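# Phone onto comic book, closed laptop onto its stand

## Task

Get the phone lying flat with all of it resting on the comic book, and get the closed laptop sitting on the laptop stand with its top side facing up and one of its long edges squarely against the stand's lips; when finished, neither gripper may be in contact with the phone or the laptop.

## Robot and tools

Robot and cameras. Two arms, left_arm and right_arm, each with a two-finger gripper. The arm names do not match the left/right sides of the images. Calibrated bases in the scene frame: left_arm at (+0.031, +0.243, 0) m, quat_wxyz (+1.000, 0, 0, +0.014); right_arm at (-0.029, -0.309, 0) m, quat_wxyz (+1.000, 0, 0, +0.003). A two-camera stand is fixed behind the arms. The two cameras are cam_head_left and cam_head_right, each 896x504.

Frame. The scene frame has its origin at table-top height, halfway between the arms' nominal bases. +z points up, +x points out over the table, and left_arm is on the +y side. Printed hand poses, velocities and targets use this frame. Offsets use the same axes, and rotations turn about the arm's Hand target position. Printed positions and orientations can be wrong by a few centimetres, more at long reach. On the gripper, the fingers point along its +z axis and separate along its y axis. end_effector_position is the point between the finger pads, roughly 1 cm behind the tips.

The 14-number row. Both tools use one flat row of 14 numbers, each in [-1, 1], for both arms, even if only one arm moves. Order: left_arm dx, dy, dz, rx, ry, rz, opening, then right_arm in the same order.
- dx, dy, dz are an offset, not a pose. They are measured from that arm's Hand target as it stood when the action or move began, along scene axes. 1.0 equals 0.6 m. A translation longer than 1.0 may be shortened along its direction.
- rx, ry, rz together form one rotation vector, also an offset from that start. 1.0 equals 180 degrees.
- opening is absolute: +1 is fully open (0.094 m) and -1 is closed.
Six zeros for an arm re-request its current Hand target. To leave a gripper as it is, repeat its present opening command; writing 0 there means half open.

execute_actions(actions, cameras). actions is a list of actions. Each action is a table of up to 15 rows, one per 1/30 s control step. If there are fewer than 15 rows, the last row is held for the remaining steps. Every row counts from the action's start pose, not from the previous row. Sending the same offset again in a later action or call moves the arm further. cameras takes names, ["all"] or []. Images appear only if you ask for them, or if actions is an empty list. An empty list also shows the scene number and fields that are otherwise omitted.

move(target, speed, blend, opening_speed, grip_force, blocking, cameras). Drives each gripper in a straight line toward its offset.
- target: one row, or a list of up to 15 rows. Every row counts from the same starting Hand targets.
- speed: m/s, 0.002 to 4.3, default 0.25. Turning is capped at twice that value in rad/s. Give one number, or one per target.
- blend: metres of corner rounding between listed targets. The default 0 stops at each one.
- opening_speed: per second on the -1..1 scale, at least 0.2.
- grip_force: newtons per pad, 10 to 50. It persists until changed. Values below full force make the fingers close slowly.
- blocking=false returns after about 0.5 s while the motion continues.
A move lasts at most 10 s and does not avoid obstacles or the other arm. The result adds a move: line with the ending: done (within 10 mm and 2 degrees), off_target, moving, held or fault. limits=paced means a commanded pose was clipped; limits=held means a check withheld steps.

Other tools.
- wait(seconds 0 to 10): holds the last commands.
- stop(): brakes a running move.
- zoom_image(camera, region): region is [x0, y0, x1, y1] in pixels of the newest image, at most 504 wide and 504 high. Only cam_head_left or cam_head_right can be zoomed.
- finished_scene(scene): scene is 1 or 2. It ends the scene for good, so call it only once the goal holds steadily.

Reading results. Each result gives end_effector_position and end_effector_quat_wxyz, the Hand target (the base for your next offsets), Tool commands, Joint positions (the last value per arm is the finger opening in metres), Joint velocities, joint torques and motor temperatures.
- grip_measured uses the same scale as opening. With nothing held it reads slightly wide. On a hard part under full squeeze it reads slightly narrower than the part.
- grip_effort_nm is gripper motor effort: negative means closing. It does not measure pad force.
- Joint velocities "within noise" means the arm is still.
A gripper often settles a few centimetres short of its command, from friction or weight. Waiting will not close that gap; send the remaining distance as a further offset. The controller clips commanded orientation to within 40 degrees of the measured orientation at each step.

Hazards.
- An arm blocked by something keeps pressing until you command it back past the contact.
- Faster motion and aiming deeper past a contact both hit harder.
- Keep paths away from an arm's own base; going past it can flip the shoulder posture.
- Never let the two grippers, their housings or wrist cameras meet, and never close one gripper on the other's fingers.
- Do not drop, slam or push objects hard. Anything falling off the table, or left off it, fails the task.
- Loose objects may occasionally get nudged.
- Motor heat: holding loads, stretching out or pushing toward unreachable poses heats motors. Above 85 °C a MOTOR HOT line appears. At 100 °C that arm goes limp for 30 to 60 s or longer.

Joint ranges (rad), base to gripper: waist -2.880..2.880, shoulder 0..3.142, elbow 0..3.019 (straight at 2.964), wrist pitch -1.693..1.571, wrist yaw -1.571..1.571, wrist roll -2.094..2.094.

Each tool is called after "Call:" by a JSON object that holds its "op" and its "data", one argument or row to a line.

## Session

Call:
{"op": "execute_actions", "data": {
  "actions": []
}}

Scene clock: 0.00 s.
left_arm: end_effector_position=(+0.4918, +0.7722, +0.2721) grip_measured=+1.000 grip_effort_nm=n/a end_effector_quat_wxyz=(+0.538, +0.343, +0.763, +0.102) | right_arm: end_effector_position=(+0.0818, -0.5453, +0.1553) grip_measured=+1.000 grip_effort_nm=n/a end_effector_quat_wxyz=(-0.017, +0.931, +0.365, +0.017)
Joint positions: left_arm=[1.048 1.958 1.826 -0.907 1.087 1.594 0.094] | right_arm=[-1.159 1.066 0.823 -1.361 -0.035 1.239 0.094]
Joint velocities: within noise
Joint torques (N m): no reading
Motor temperatures (°C): left_arm=[23 25 27 24 28 25 28] | right_arm=[27 30 27 25 24 24 25]
Heat: left arm: hottest wrist yaw 28 °C; right arm: hottest shoulder 30 °C.
Hand target: left_arm +0.4940, +0.7762, +0.2939; +0.539, +0.352, +0.755, +0.121 | right_arm +0.0850, -0.5526, +0.1636; -0.006, +0.931, +0.366, +0.017
Tool commands: left_gripper/opening=+1.0 right_gripper/opening=+1.0

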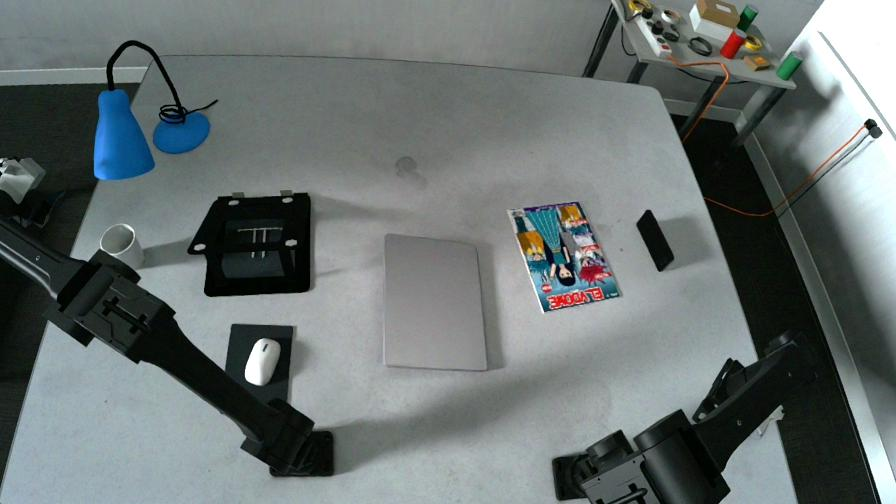

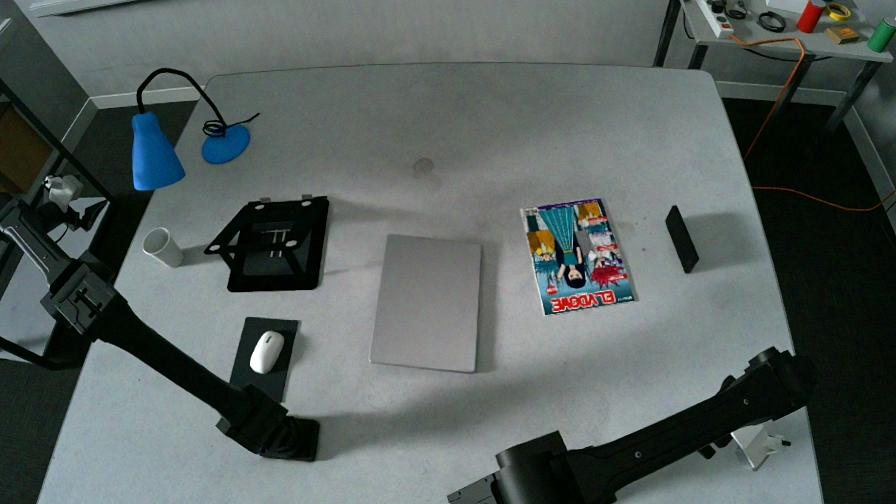

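Call:
{"op": "zoom_image", "data": {
  "camera": "cam_head_left",
  "region": [180, 170, 350, 310]
}}

Call:
{"op": "zoom_image", "data": {
  "camera": "cam_head_left",
  "region": [360, 190, 700, 390]
}}

Call:
{"op": "zoom_image", "data": {
  "camera": "cam_head_right",
  "region": [190, 170, 360, 310]
}}

Call:
{"op": "zoom_image", "data": {
  "camera": "cam_head_right",
  "region": [360, 190, 700, 390]
}}

Scaled by 2.965.

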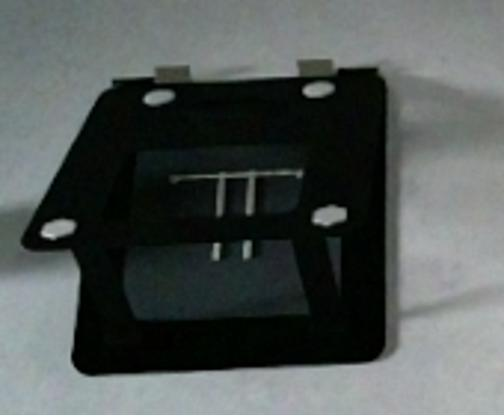

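Scaled by 1.482.

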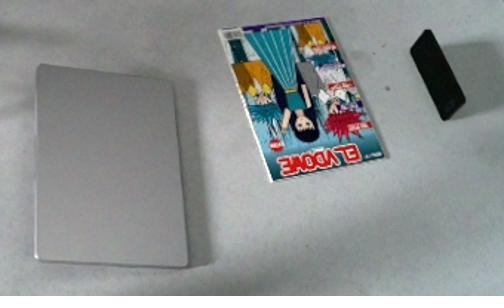

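Scaled by 2.965.

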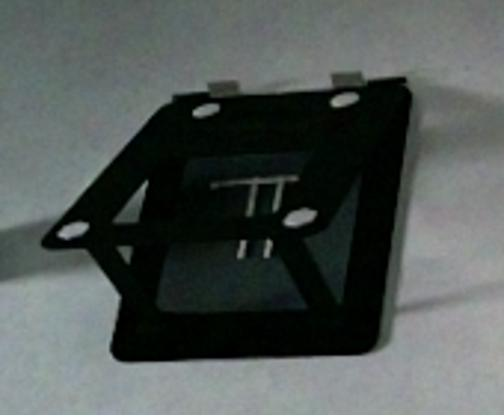

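Scaled by 1.482.

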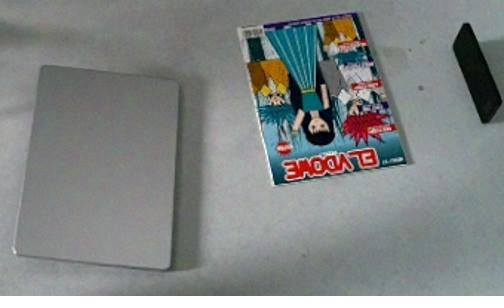

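Call:
{"op": "zoom_image", "data": {
  "camera": "cam_head_left",
  "region": [600, 190, 710, 290]
}}

Call:
{"op": "zoom_image", "data": {
  "camera": "cam_head_right",
  "region": [630, 190, 740, 290]
}}

Call:
{"op": "zoom_image", "data": {
  "camera": "cam_head_left",
  "region": [370, 220, 510, 380]
}}

Call:
{"op": "zoom_image", "data": {
  "camera": "cam_head_right",
  "region": [360, 220, 500, 380]
}}

Call:
{"op": "zoom_image", "data": {
  "camera": "cam_head_left",
  "region": [620, 300, 896, 504]
}}

Scaled by 4.582.

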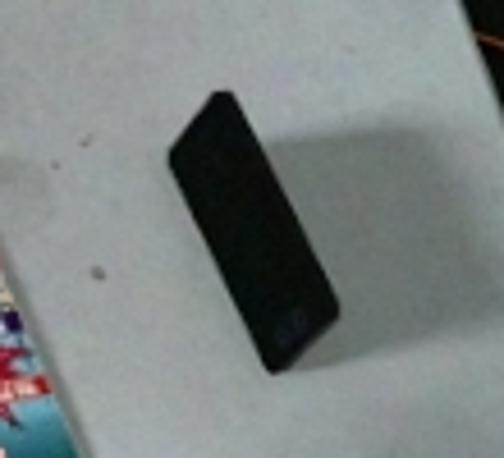

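Scaled by 4.582.

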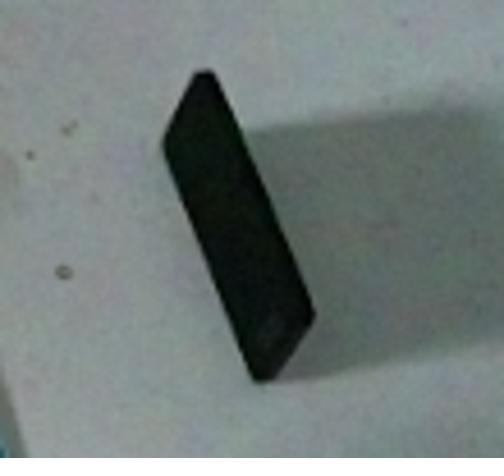

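Scaled by 3.150.

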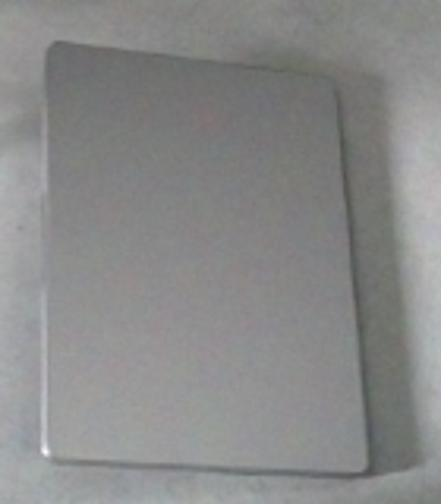

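Scaled by 3.150.

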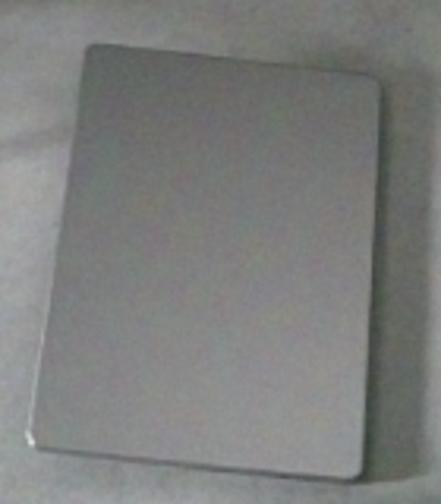

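Scaled by 1.826.

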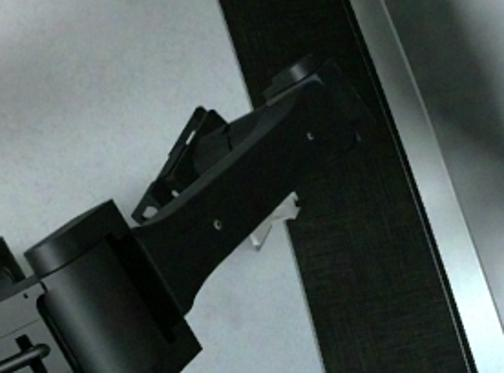

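Call:
{"op": "move", "data": {
  "target": [-0.24,-0.877,-0.073,-0.084,0.374,0.245,-1,0.442,0.421,-0.073,0,0,0,-1],
  "cameras": ["all"]
}}

Scene clock: 27.40 s.
left_arm: end_effector_position=(+0.3481, +0.2533, +0.2485) grip_measured=-0.981 grip_effort_nm=-0.99 end_effector_quat_wxyz=(+0.004, -0.002, +1.000, +0.000) | right_arm: end_effector_position=(+0.3260, -0.3030, +0.1080) grip_measured=-0.991 grip_effort_nm=-0.50 end_effector_quat_wxyz=(-0.077, +0.874, +0.479, +0.031)
Joint positions: left_arm=[0.006 1.162 1.139 -1.54 0.001 0.032 0.001] | right_arm=[-0.066 1.376 0.939 -1.165 -0.163 2.075 0]
Joint torques (N m): left_arm=[-2.61 -8.23 11.54 -0.05 -0.08 -0.11] | right_arm=[1.32 -9.99 11.48 0.13 0.05 0.23]
Motor temperatures (°C): left_arm=[23 29 30 24 28 24 28] | right_arm=[27 30 33 25 24 24 25]
Heat: left arm: hottest elbow 30 °C; right arm: hottest elbow 33 °C.
Hand target: left_arm +0.3500, +0.2499, +0.2502; +0.000, +0.000, +1.000, +0.000 | right_arm +0.3503, -0.3001, +0.1198; -0.006, +0.931, +0.365, +0.017
Off the commanded pose: left_arm 0.004 m, 0 deg | right_arm 0.027 m, 17 deg.
joint sent to its limit (right arm) — joint 6 (wrist roll), upper limit. The joint targets are off in orientation, not in position.
move: off_target (right_arm)

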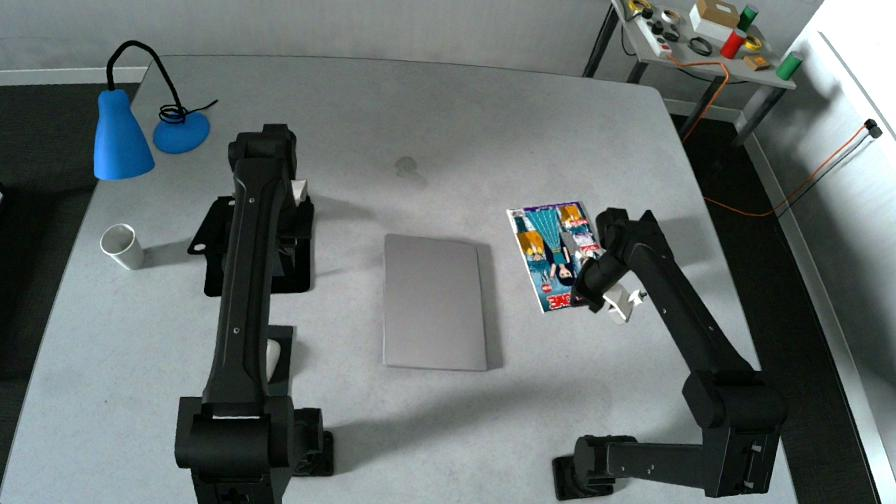

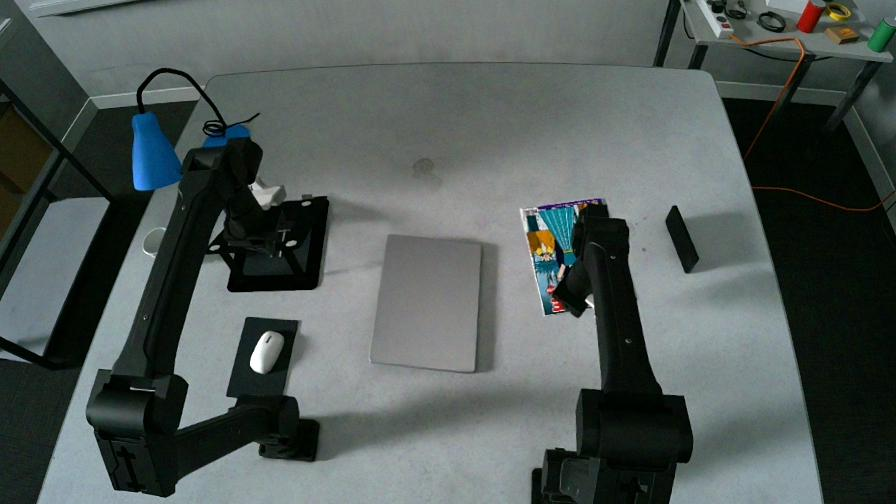

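Call:
{"op": "zoom_image", "data": {
  "camera": "cam_head_left",
  "region": [540, 190, 700, 350]
}}

Call:
{"op": "zoom_image", "data": {
  "camera": "cam_head_right",
  "region": [500, 190, 660, 350]
}}

Call:
{"op": "zoom_image", "data": {
  "camera": "cam_head_right",
  "region": [180, 130, 340, 290]
}}

Scaled by 3.150.

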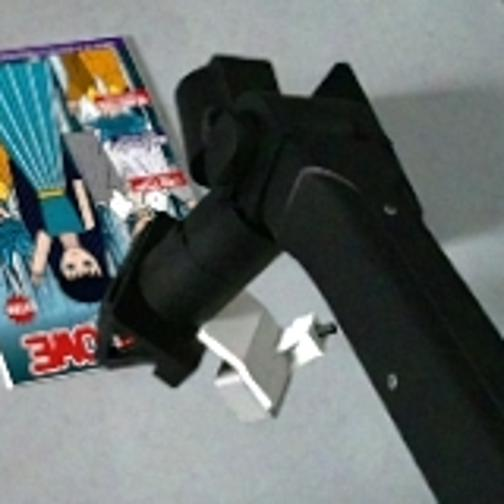

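Scaled by 3.150.

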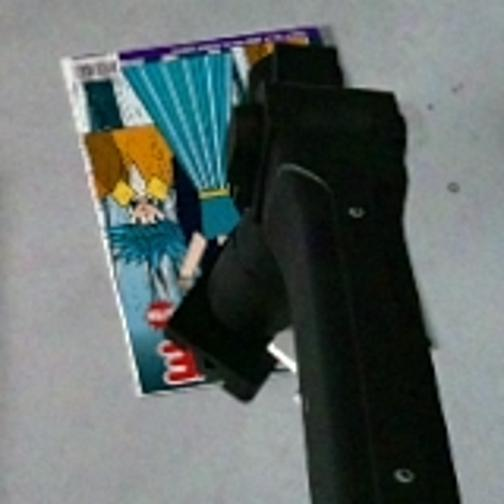

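Scaled by 3.150.

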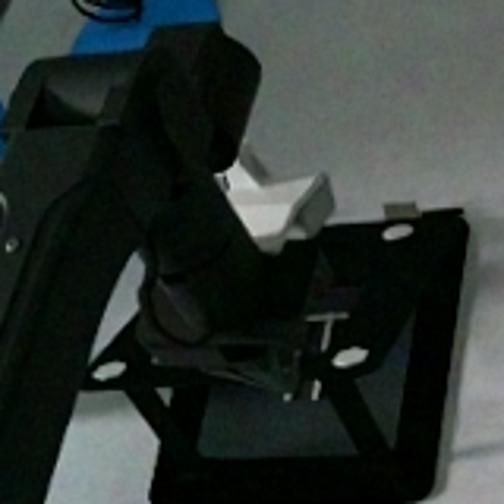

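Call:
{"op": "move", "data": {
  "target": [-0.083,-0.333,-0.217,0,-0.333,0,-1,0,0,-0.05,-0.403,-0.158,0.669,-1],
  "cameras": ["all"]
}}

Call:
{"op": "zoom_image", "data": {
  "camera": "cam_head_left",
  "region": [360, 180, 660, 400]
}}

Call:
{"op": "zoom_image", "data": {
  "camera": "cam_head_right",
  "region": [360, 180, 660, 400]
}}

Scene clock: 43.87 s.
left_arm: end_effector_position=(+0.3032, +0.0531, +0.1245) grip_measured=-0.981 grip_effort_nm=-0.99 end_effector_quat_wxyz=(+0.499, -0.003, +0.867, +0.005) | right_arm: end_effector_position=(+0.3535, -0.2953, +0.0980) grip_measured=-0.991 grip_effort_nm=-0.49 end_effector_quat_wxyz=(+0.504, -0.001, +0.863, +0.005)
Joint positions: left_arm=[-1.03 0.96 0.368 -0.241 -0.824 -0.672 0.001] | right_arm=[0.05 1.08 0.27 0.296 0.039 0.031 0]
Joint torques (N m): left_arm=[-2.67 -3.9 8.92 2.26 -0.55 -0.06] | right_arm=[-0.44 -4.48 6.09 2.11 -0.04 0.08]
Heat: left arm: hottest elbow 32 °C; right arm: hottest elbow 34 °C.
Hand target: left_arm +0.3002, +0.0501, +0.1199; +0.500, +0.000, +0.866, +0.000 | right_arm +0.3503, -0.3001, +0.0897; +0.500, +0.000, +0.866, +0.000
Off the commanded pose: left_arm 0.006 m, 1 deg | right_arm 0.010 m, 1 deg.
move: done

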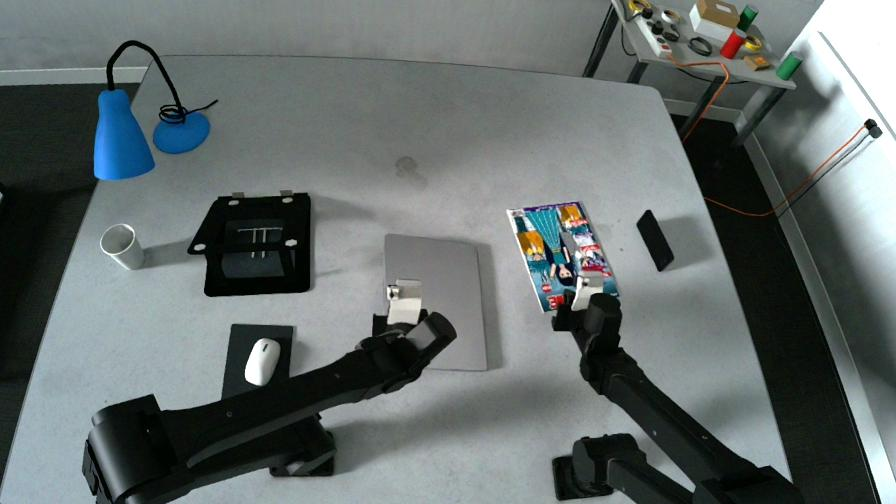

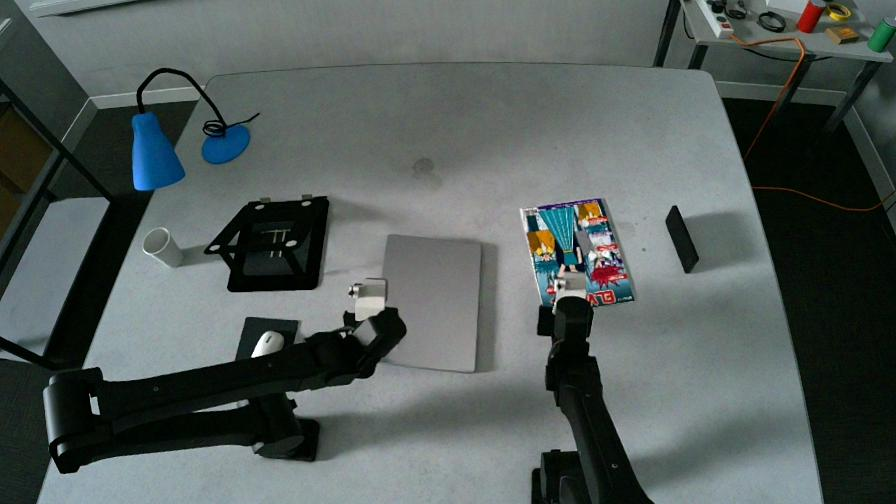

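Scaled by 1.680.

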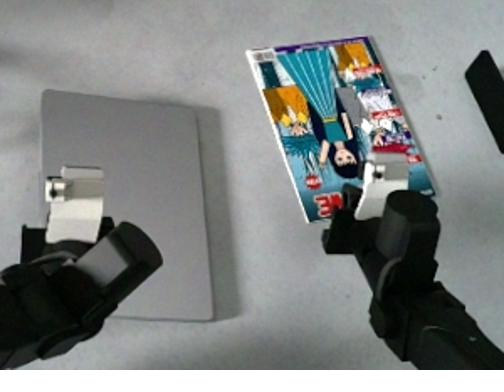

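Scaled by 1.680.

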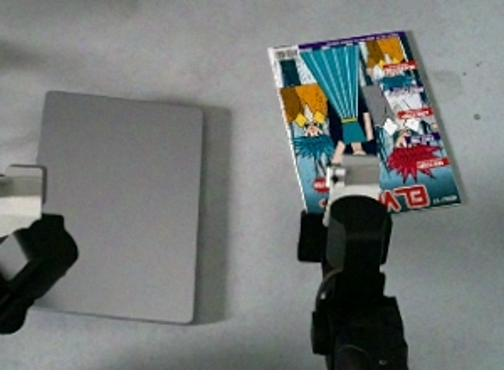

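Call:
{"op": "move", "data": {
  "target": [0,0,0.05,0.433,0,-0.25,-1,0,0,0,0.433,0,-0.25,-1],
  "cameras": ["all"]
}}

Call:
{"op": "zoom_image", "data": {
  "camera": "cam_head_left",
  "region": [360, 200, 660, 380]
}}

Call:
{"op": "zoom_image", "data": {
  "camera": "cam_head_right",
  "region": [340, 200, 640, 380]
}}

Scene clock: 52.47 s.
left_arm: end_effector_position=(+0.2951, +0.0655, +0.1278) grip_measured=-0.981 grip_effort_nm=-1.00 end_effector_quat_wxyz=(+0.332, +0.617, +0.616, +0.360) | right_arm: end_effector_position=(+0.3535, -0.2953, +0.0978) grip_measured=-0.991 grip_effort_nm=-0.49 end_effector_quat_wxyz=(+0.355, +0.605, +0.616, +0.358)
Joint positions: left_arm=[-1.033 0.904 0.368 -0.344 -0.831 0.883 0.001] | right_arm=[0.049 1.08 0.27 0.296 0.037 1.585 0]
Joint torques (N m): left_arm=[-2.14 -5.71 14.08 0.79 -0.31 0.02] | right_arm=[-0.26 -4.48 6.02 2.13 0.08 0.17]
Heat: left arm: hottest elbow 31 °C; right arm: hottest elbow 33 °C.
Hand target: left_arm +0.3002, +0.0502, +0.1500; +0.354, +0.612, +0.612, +0.354 | right_arm +0.3503, -0.3001, +0.0897; +0.353, +0.613, +0.612, +0.354
Off the commanded pose: left_arm 0.027 m, 3 deg | right_arm 0.010 m, 1 deg.
move: off_target (left_arm)

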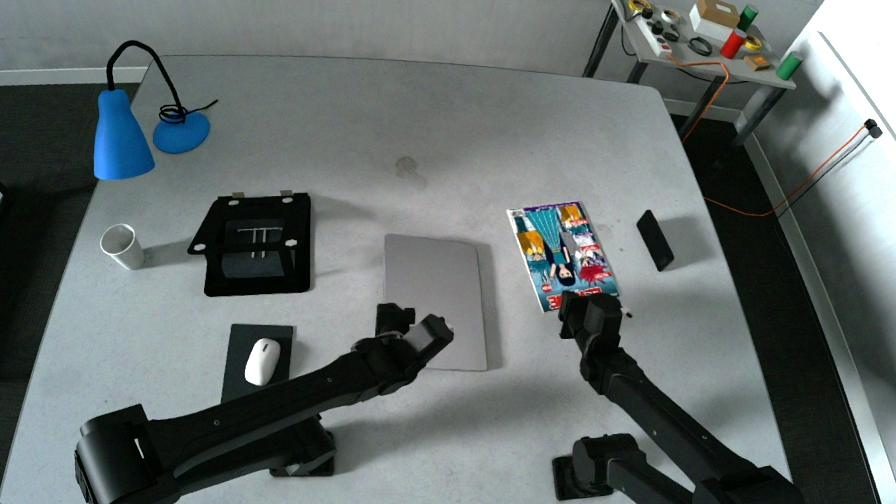

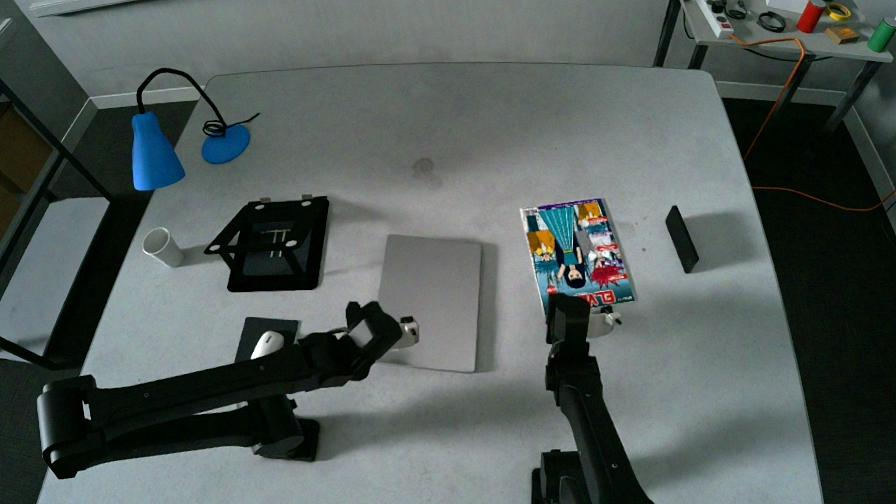

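Scaled by 1.680.

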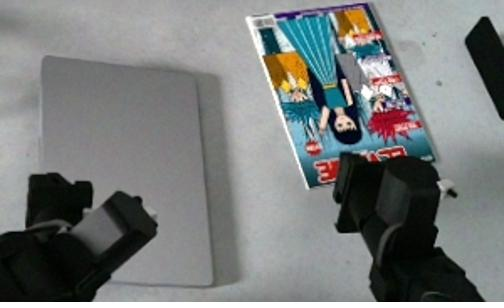

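Scaled by 1.680.

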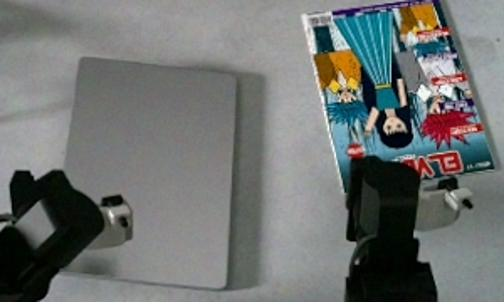

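Call:
{"op": "move", "data": {
  "target": [0.05,0.25,0,-0.504,0.504,0.291,1,-0.033,0.167,0.05,0,0,0.5,1],
  "cameras": ["all"]
}}

Call:
{"op": "zoom_image", "data": {
  "camera": "cam_head_left",
  "region": [240, 200, 640, 440]
}}

Call:
{"op": "zoom_image", "data": {
  "camera": "cam_head_right",
  "region": [240, 200, 640, 440]
}}

Scene clock: 78.23 s.
left_arm: end_effector_position=(+0.3117, +0.1904, +0.1388) grip_measured=+0.998 grip_effort_nm=0.12 end_effector_quat_wxyz=(-0.018, -0.005, +0.865, -0.502) | right_arm: end_effector_position=(+0.3136, -0.2018, +0.1137) grip_measured=+0.999 grip_effort_nm=0.07 end_effector_quat_wxyz=(-0.006, +0.014, +0.865, +0.502)
Joint positions: left_arm=[0.306 1.427 0.789 -1.493 0.946 0.616 0.094] | right_arm=[-0.131 1.502 0.82 -1.099 -1.039 -0.214 0.094]
Joint torques (N m): left_arm=[-0.44 -9.47 12.42 -0.99 0.54 0.16] | right_arm=[1.32 -10.46 9.72 -0.49 -0.43 0.06]
Heat: left arm: hottest elbow 33 °C; right arm: hottest elbow 32 °C.
Hand target: left_arm +0.3302, +0.2002, +0.1500; +0.000, +0.000, +0.866, -0.499 | right_arm +0.3304, -0.1998, +0.1197; +0.000, +0.000, +0.866, +0.500
Off the commanded pose: left_arm 0.024 m, 2 deg | right_arm 0.018 m, 2 deg.
move: off_target (left_arm, right_arm)

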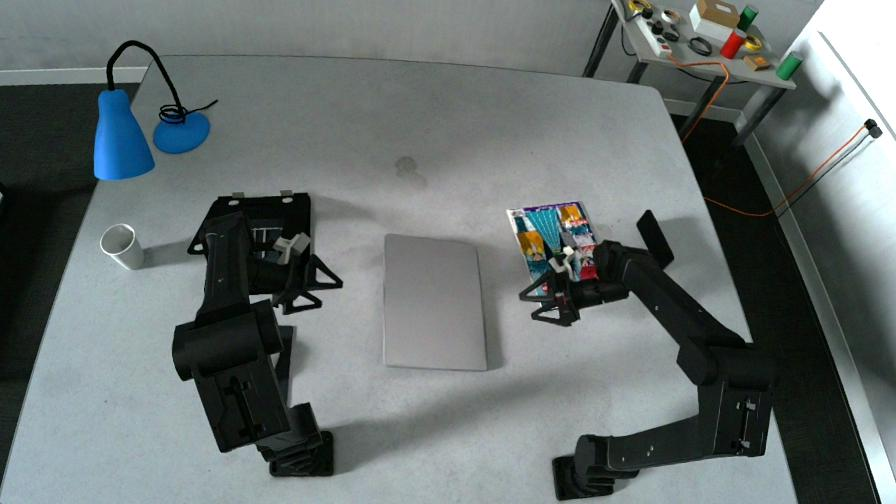

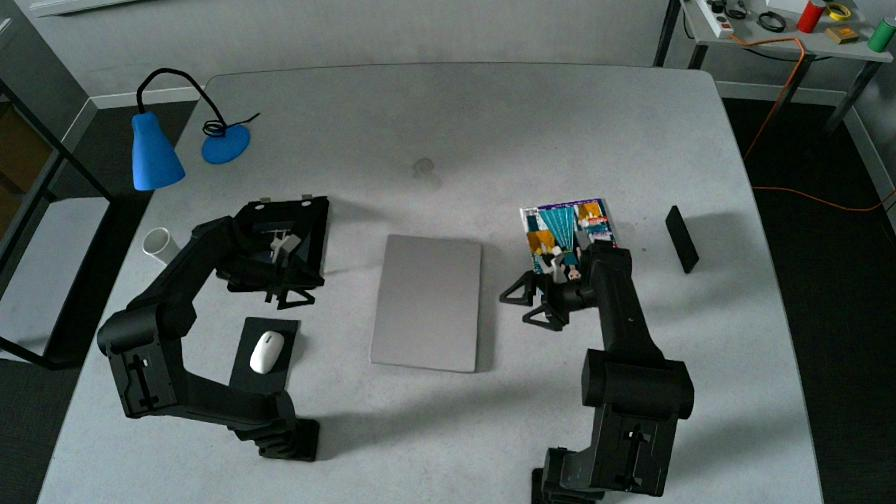

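Scaled by 1.260.

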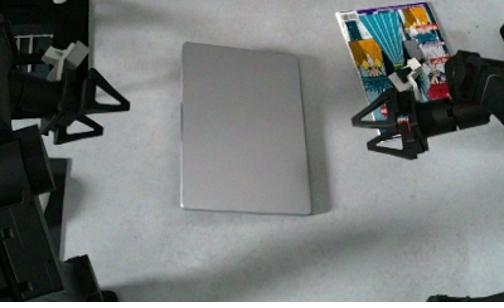

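Scaled by 1.260.

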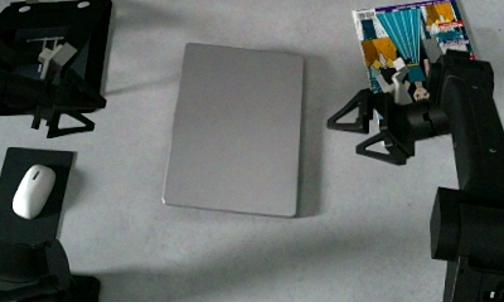

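Call:
{"op": "move", "data": {
  "target": [0,0,0,0,0,0,1,0.267,-0.522,0.1,-0.332,-0.029,0.05,1],
  "cameras": ["all"]
}}

Call:
{"op": "zoom_image", "data": {
  "camera": "cam_head_left",
  "region": [540, 150, 740, 330]
}}

Call:
{"op": "zoom_image", "data": {
  "camera": "cam_head_right",
  "region": [540, 150, 740, 330]
}}

Scene clock: 105.97 s.
left_arm: end_effector_position=(+0.3117, +0.1904, +0.1388) grip_measured=+0.998 grip_effort_nm=0.12 end_effector_quat_wxyz=(-0.018, -0.004, +0.865, -0.502) | right_arm: end_effector_position=(+0.4727, -0.5000, +0.1719) grip_measured=+0.999 grip_effort_nm=0.06 end_effector_quat_wxyz=(-0.014, -0.087, +0.996, +0.008)
Joint positions: left_arm=[0.306 1.427 0.789 -1.493 0.946 0.616 0.094] | right_arm=[-0.369 1.784 1.609 -1.428 -0.003 -0.538 0.094]
Joint torques (N m): left_arm=[-0.38 -9.05 12.31 -0.99 0.54 0.14] | right_arm=[-0.15 -17.85 12.42 0.02 0.07 0.1]
Heat: left arm: hottest elbow 33 °C; right arm: hottest elbow 34 °C.
Hand target: left_arm +0.3302, +0.2002, +0.1500; +0.000, +0.000, +0.866, -0.499 | right_arm +0.4906, -0.5130, +0.1798; +0.000, -0.086, +0.996, +0.001
Off the commanded pose: left_arm 0.024 m, 2 deg | right_arm 0.023 m, 2 deg.
move: off_target (left_arm, right_arm)

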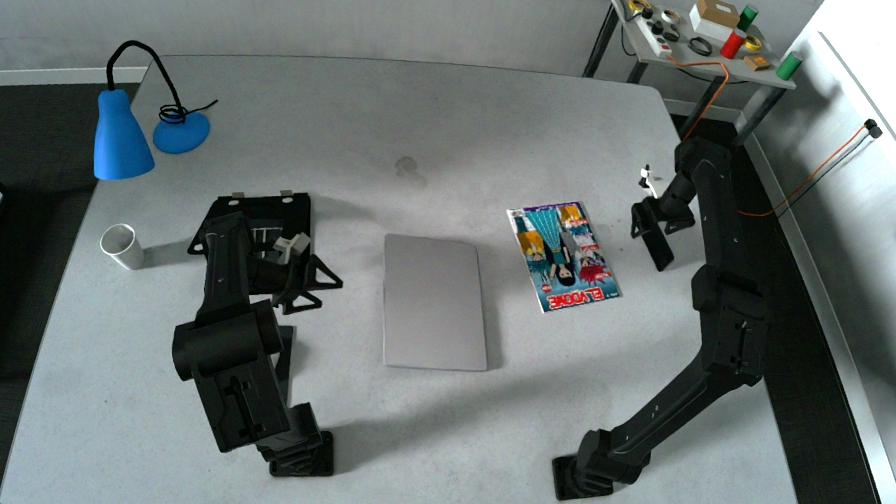

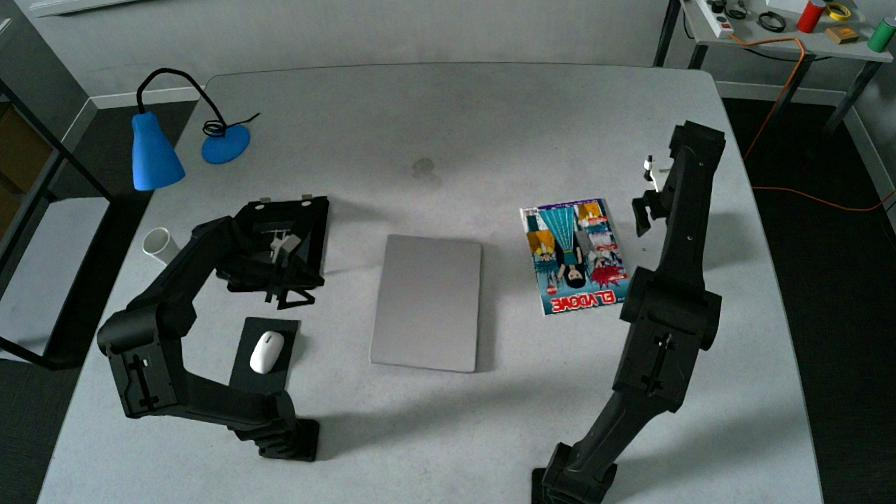

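Scaled by 2.520.

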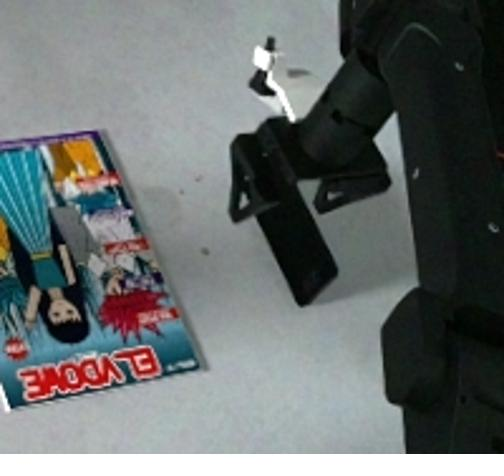

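Scaled by 2.520.

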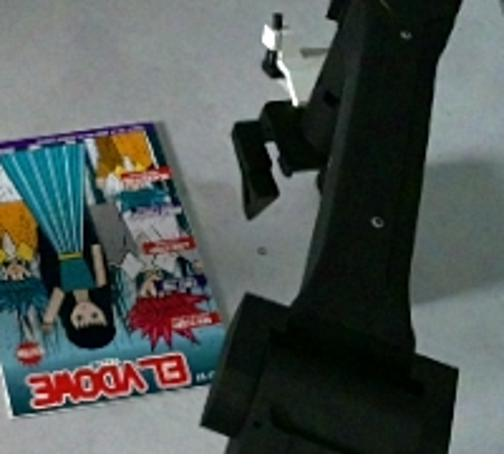

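Call:
{"op": "move", "data": {
  "target": [0,0,0,0,0,0,1,0.1,-0.095,-0.067,0,0,0,1],
  "cameras": ["all"]
}}

Call:
{"op": "zoom_image", "data": {
  "camera": "cam_head_left",
  "region": [580, 150, 740, 310]
}}

Call:
{"op": "zoom_image", "data": {
  "camera": "cam_head_right",
  "region": [600, 150, 760, 310]
}}

Scene clock: 111.97 s.
left_arm: end_effector_position=(+0.3117, +0.1904, +0.1388) grip_measured=+0.998 grip_effort_nm=0.12 end_effector_quat_wxyz=(-0.018, -0.004, +0.865, -0.502) | right_arm: end_effector_position=(+0.5365, -0.5607, +0.1296) grip_measured=+0.999 grip_effort_nm=0.06 end_effector_quat_wxyz=(-0.012, -0.085, +0.996, +0.008)
Joint positions: left_arm=[0.306 1.427 0.789 -1.493 0.946 0.616 0.094] | right_arm=[-0.423 2.026 1.859 -1.433 -0.002 -0.588 0.094]
Joint torques (N m): left_arm=[-1.03 -9.7 12.48 -1.03 0.57 0.13] | right_arm=[0.15 -22.65 12.51 -0.39 0.02 0.08]
Heat: left arm: hottest elbow 33 °C; right arm: hottest elbow 35 °C.
Hand target: left_arm +0.3302, +0.2002, +0.1500; +0.000, +0.000, +0.866, -0.499 | right_arm +0.5505, -0.5702, +0.1396; +0.000, -0.086, +0.996, +0.001
Off the commanded pose: left_arm 0.024 m, 2 deg | right_arm 0.020 m, 2 deg.
move: off_target (left_arm, right_arm)

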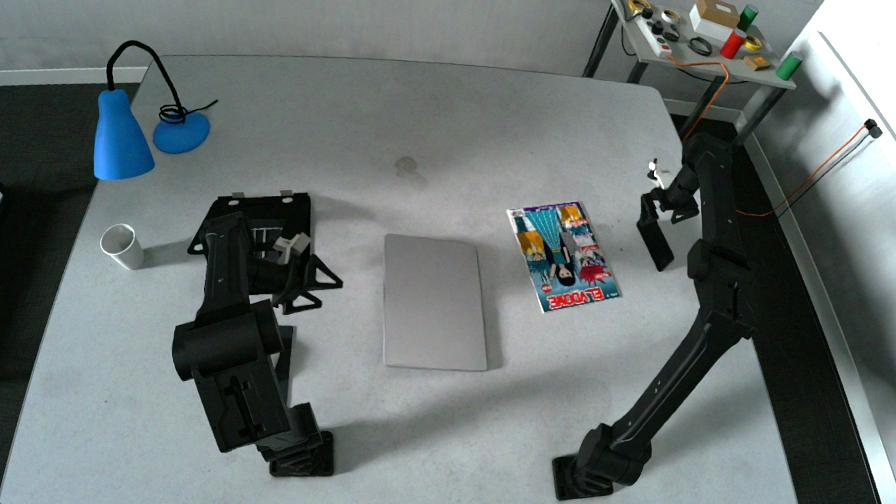

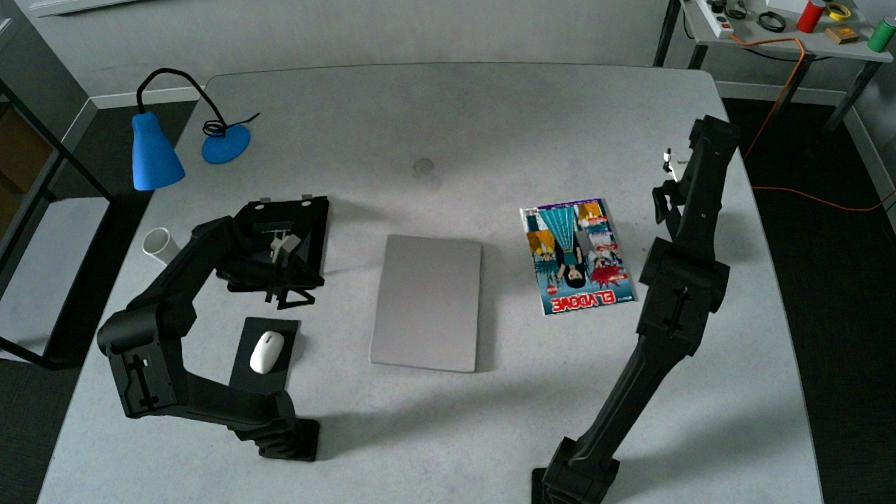

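Scaled by 3.150.

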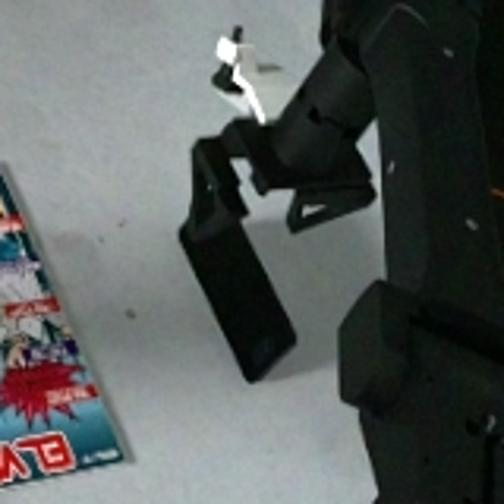

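Scaled by 3.150.

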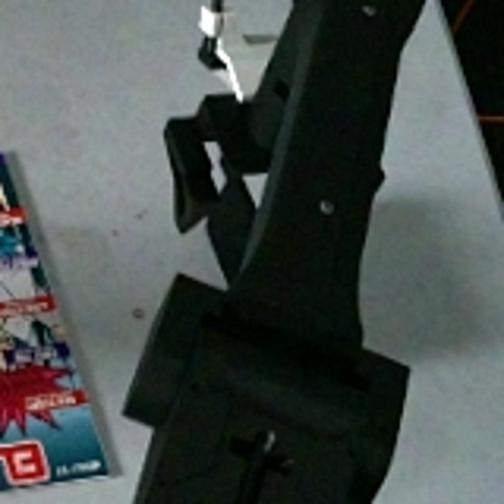

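Call:
{"op": "move", "data": {
  "target": [
    [0,0,0,0,0,0,1,0.03,-0.055,0,0,0,0,1],
    [0,0,0,0,0,0,1,0.03,-0.055,-0.1,0,0,0,1]
  ],
  "cameras": ["all"],
  "speed": [0.25,0.12]
}}

Call:
{"op": "zoom_image", "data": {
  "camera": "cam_head_left",
  "region": [580, 150, 740, 310]
}}

Call:
{"op": "zoom_image", "data": {
  "camera": "cam_head_right",
  "region": [600, 150, 760, 310]
}}

Scene clock: 117.43 s.
left_arm: end_effector_position=(+0.3117, +0.1904, +0.1388) grip_measured=+0.998 grip_effort_nm=0.12 end_effector_quat_wxyz=(-0.018, -0.004, +0.865, -0.502) | right_arm: end_effector_position=(+0.5707, -0.5992, +0.1003) grip_measured=+0.999 grip_effort_nm=0.06 end_effector_quat_wxyz=(+0.010, -0.086, +0.996, -0.005)
Joint positions: left_arm=[0.306 1.427 0.789 -1.493 0.946 0.616 0.094] | right_arm=[-0.455 2.142 1.974 -1.38 -0.002 -0.622 0.094]
Joint torques (N m): left_arm=[-0.15 -9.11 12.38 -1.07 0.55 0.19] | right_arm=[0.09 -24 7.73 0.53 0.01 0.09]
Heat: left arm: hottest elbow 33 °C; right arm: hottest elbow 36 °C.
Hand target: left_arm +0.3302, +0.2002, +0.1500; +0.000, +0.000, +0.866, -0.499 | right_arm +0.5685, -0.6032, +0.0798; +0.000, -0.086, +0.996, +0.001
Off the commanded pose: left_arm 0.024 m, 2 deg | right_arm 0.021 m, 1 deg.
move: off_target (left_arm, right_arm)

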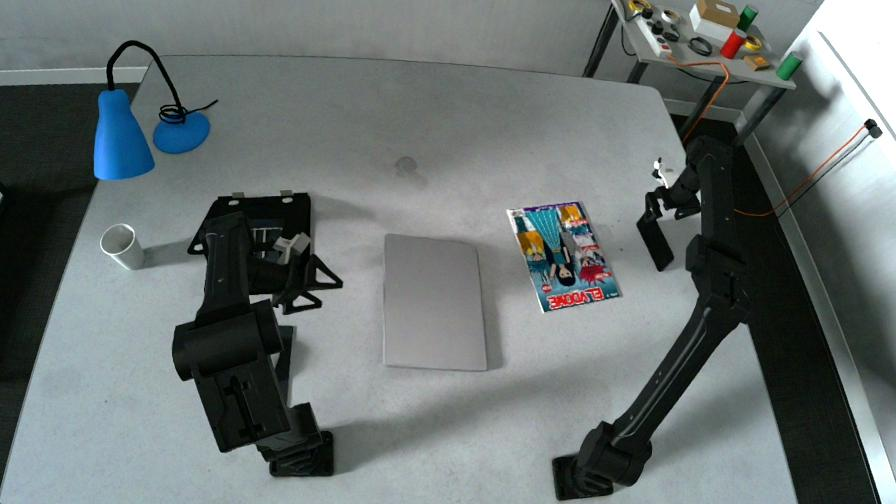

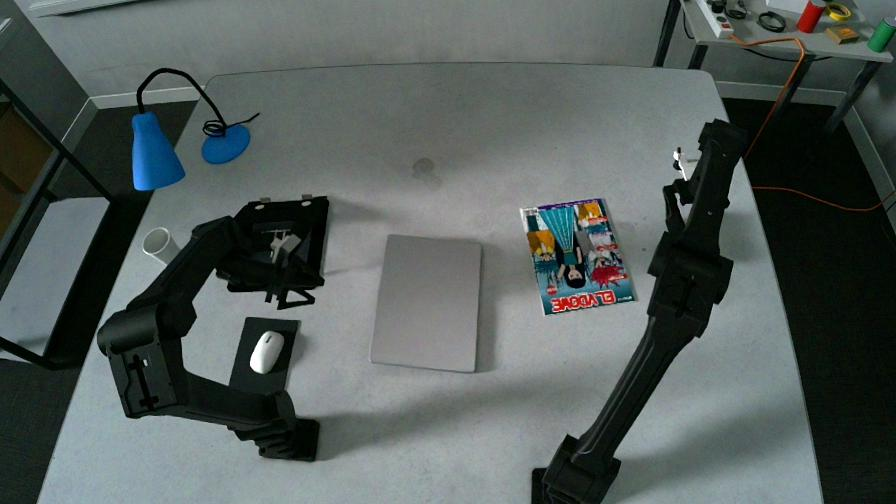

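Scaled by 3.150.

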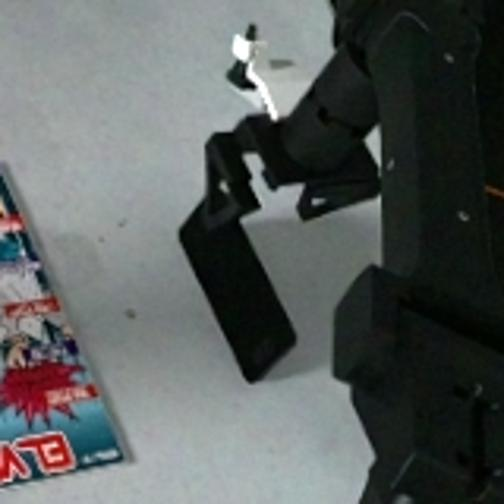

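Scaled by 3.150.

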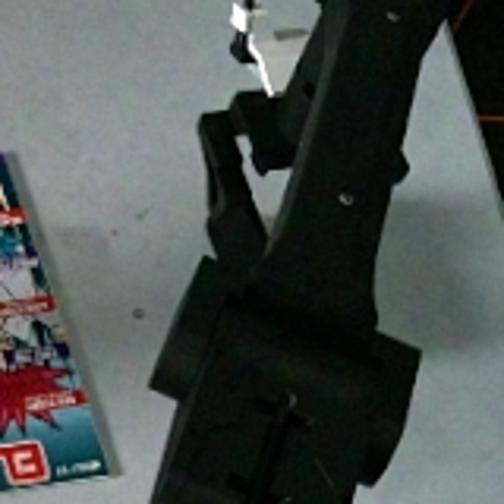

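Call:
{"op": "move", "data": {
  "target": [
    [0,0,0,0,0,0,1,0,0,0.1,0,0,0,1],
    [0,0,0,0,0,0,1,-0.02,0.04,0.1,0,0,0,1],
    [0,0,0,0,0,0,1,-0.02,0.04,-0.02,0,0,0,1]
  ],
  "cameras": ["all"],
  "speed": [0.25,0.12,0.12]
}}

Call:
{"op": "zoom_image", "data": {
  "camera": "cam_head_left",
  "region": [580, 150, 740, 310]
}}

Scene clock: 130.93 s.
left_arm: end_effector_position=(+0.3117, +0.1904, +0.1388) grip_measured=+0.998 grip_effort_nm=0.12 end_effector_quat_wxyz=(-0.018, -0.004, +0.865, -0.502) | right_arm: end_effector_position=(+0.5554, -0.5866, +0.0874) grip_measured=+0.999 grip_effort_nm=0.06 end_effector_quat_wxyz=(+0.011, -0.084, +0.996, -0.005)
Joint positions: left_arm=[0.306 1.427 0.789 -1.493 0.946 0.616 0.094] | right_arm=[-0.448 2.093 1.856 -1.31 -0.002 -0.612 0.094]
Joint torques (N m): left_arm=[-0.5 -9.41 12.29 -1.03 0.57 0.15] | right_arm=[1.32 -23 7.05 0.64 0.01 0.22]
Motor temperatures (°C): left_arm=[23 25 33 24 28 24 28] | right_arm=[27 35 36 25 24 23 25]
Heat: left arm: hottest elbow 33 °C; right arm: hottest elbow 36 °C.
Hand target: left_arm +0.3302, +0.2002, +0.1500; +0.000, +0.000, +0.866, -0.499 | right_arm +0.5566, -0.5791, +0.0676; +0.000, -0.086, +0.996, +0.001
Off the commanded pose: left_arm 0.024 m, 2 deg | right_arm 0.021 m, 1 deg.
move: off_target (left_arm, right_arm)

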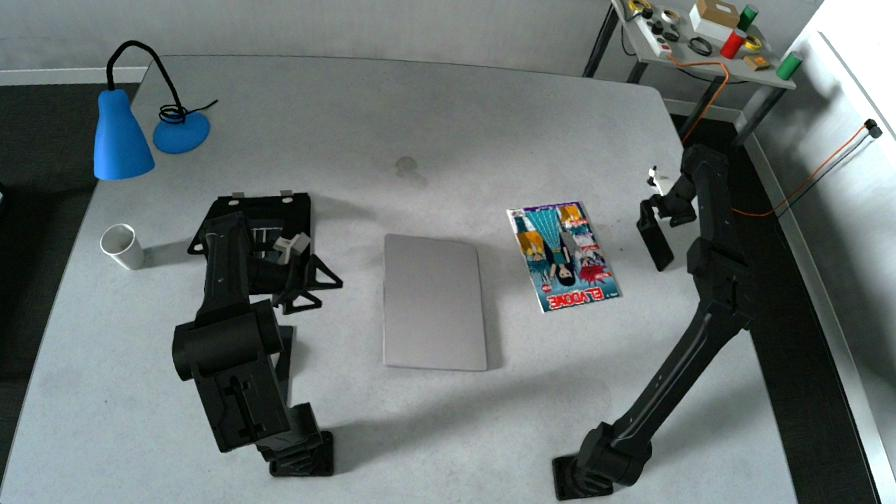

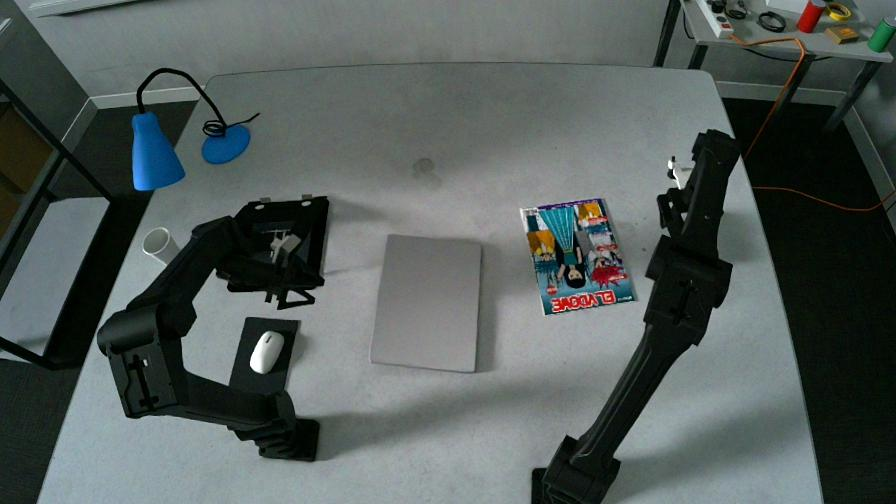

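Scaled by 3.150.

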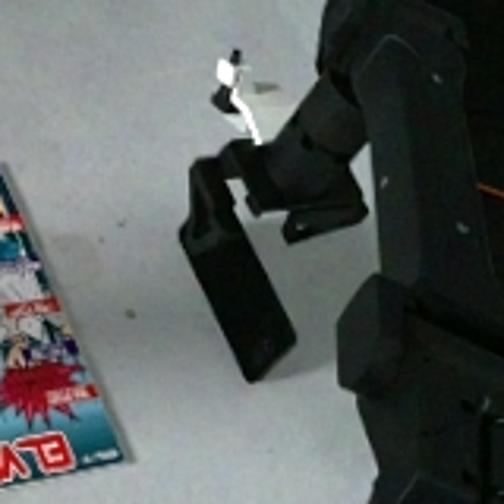

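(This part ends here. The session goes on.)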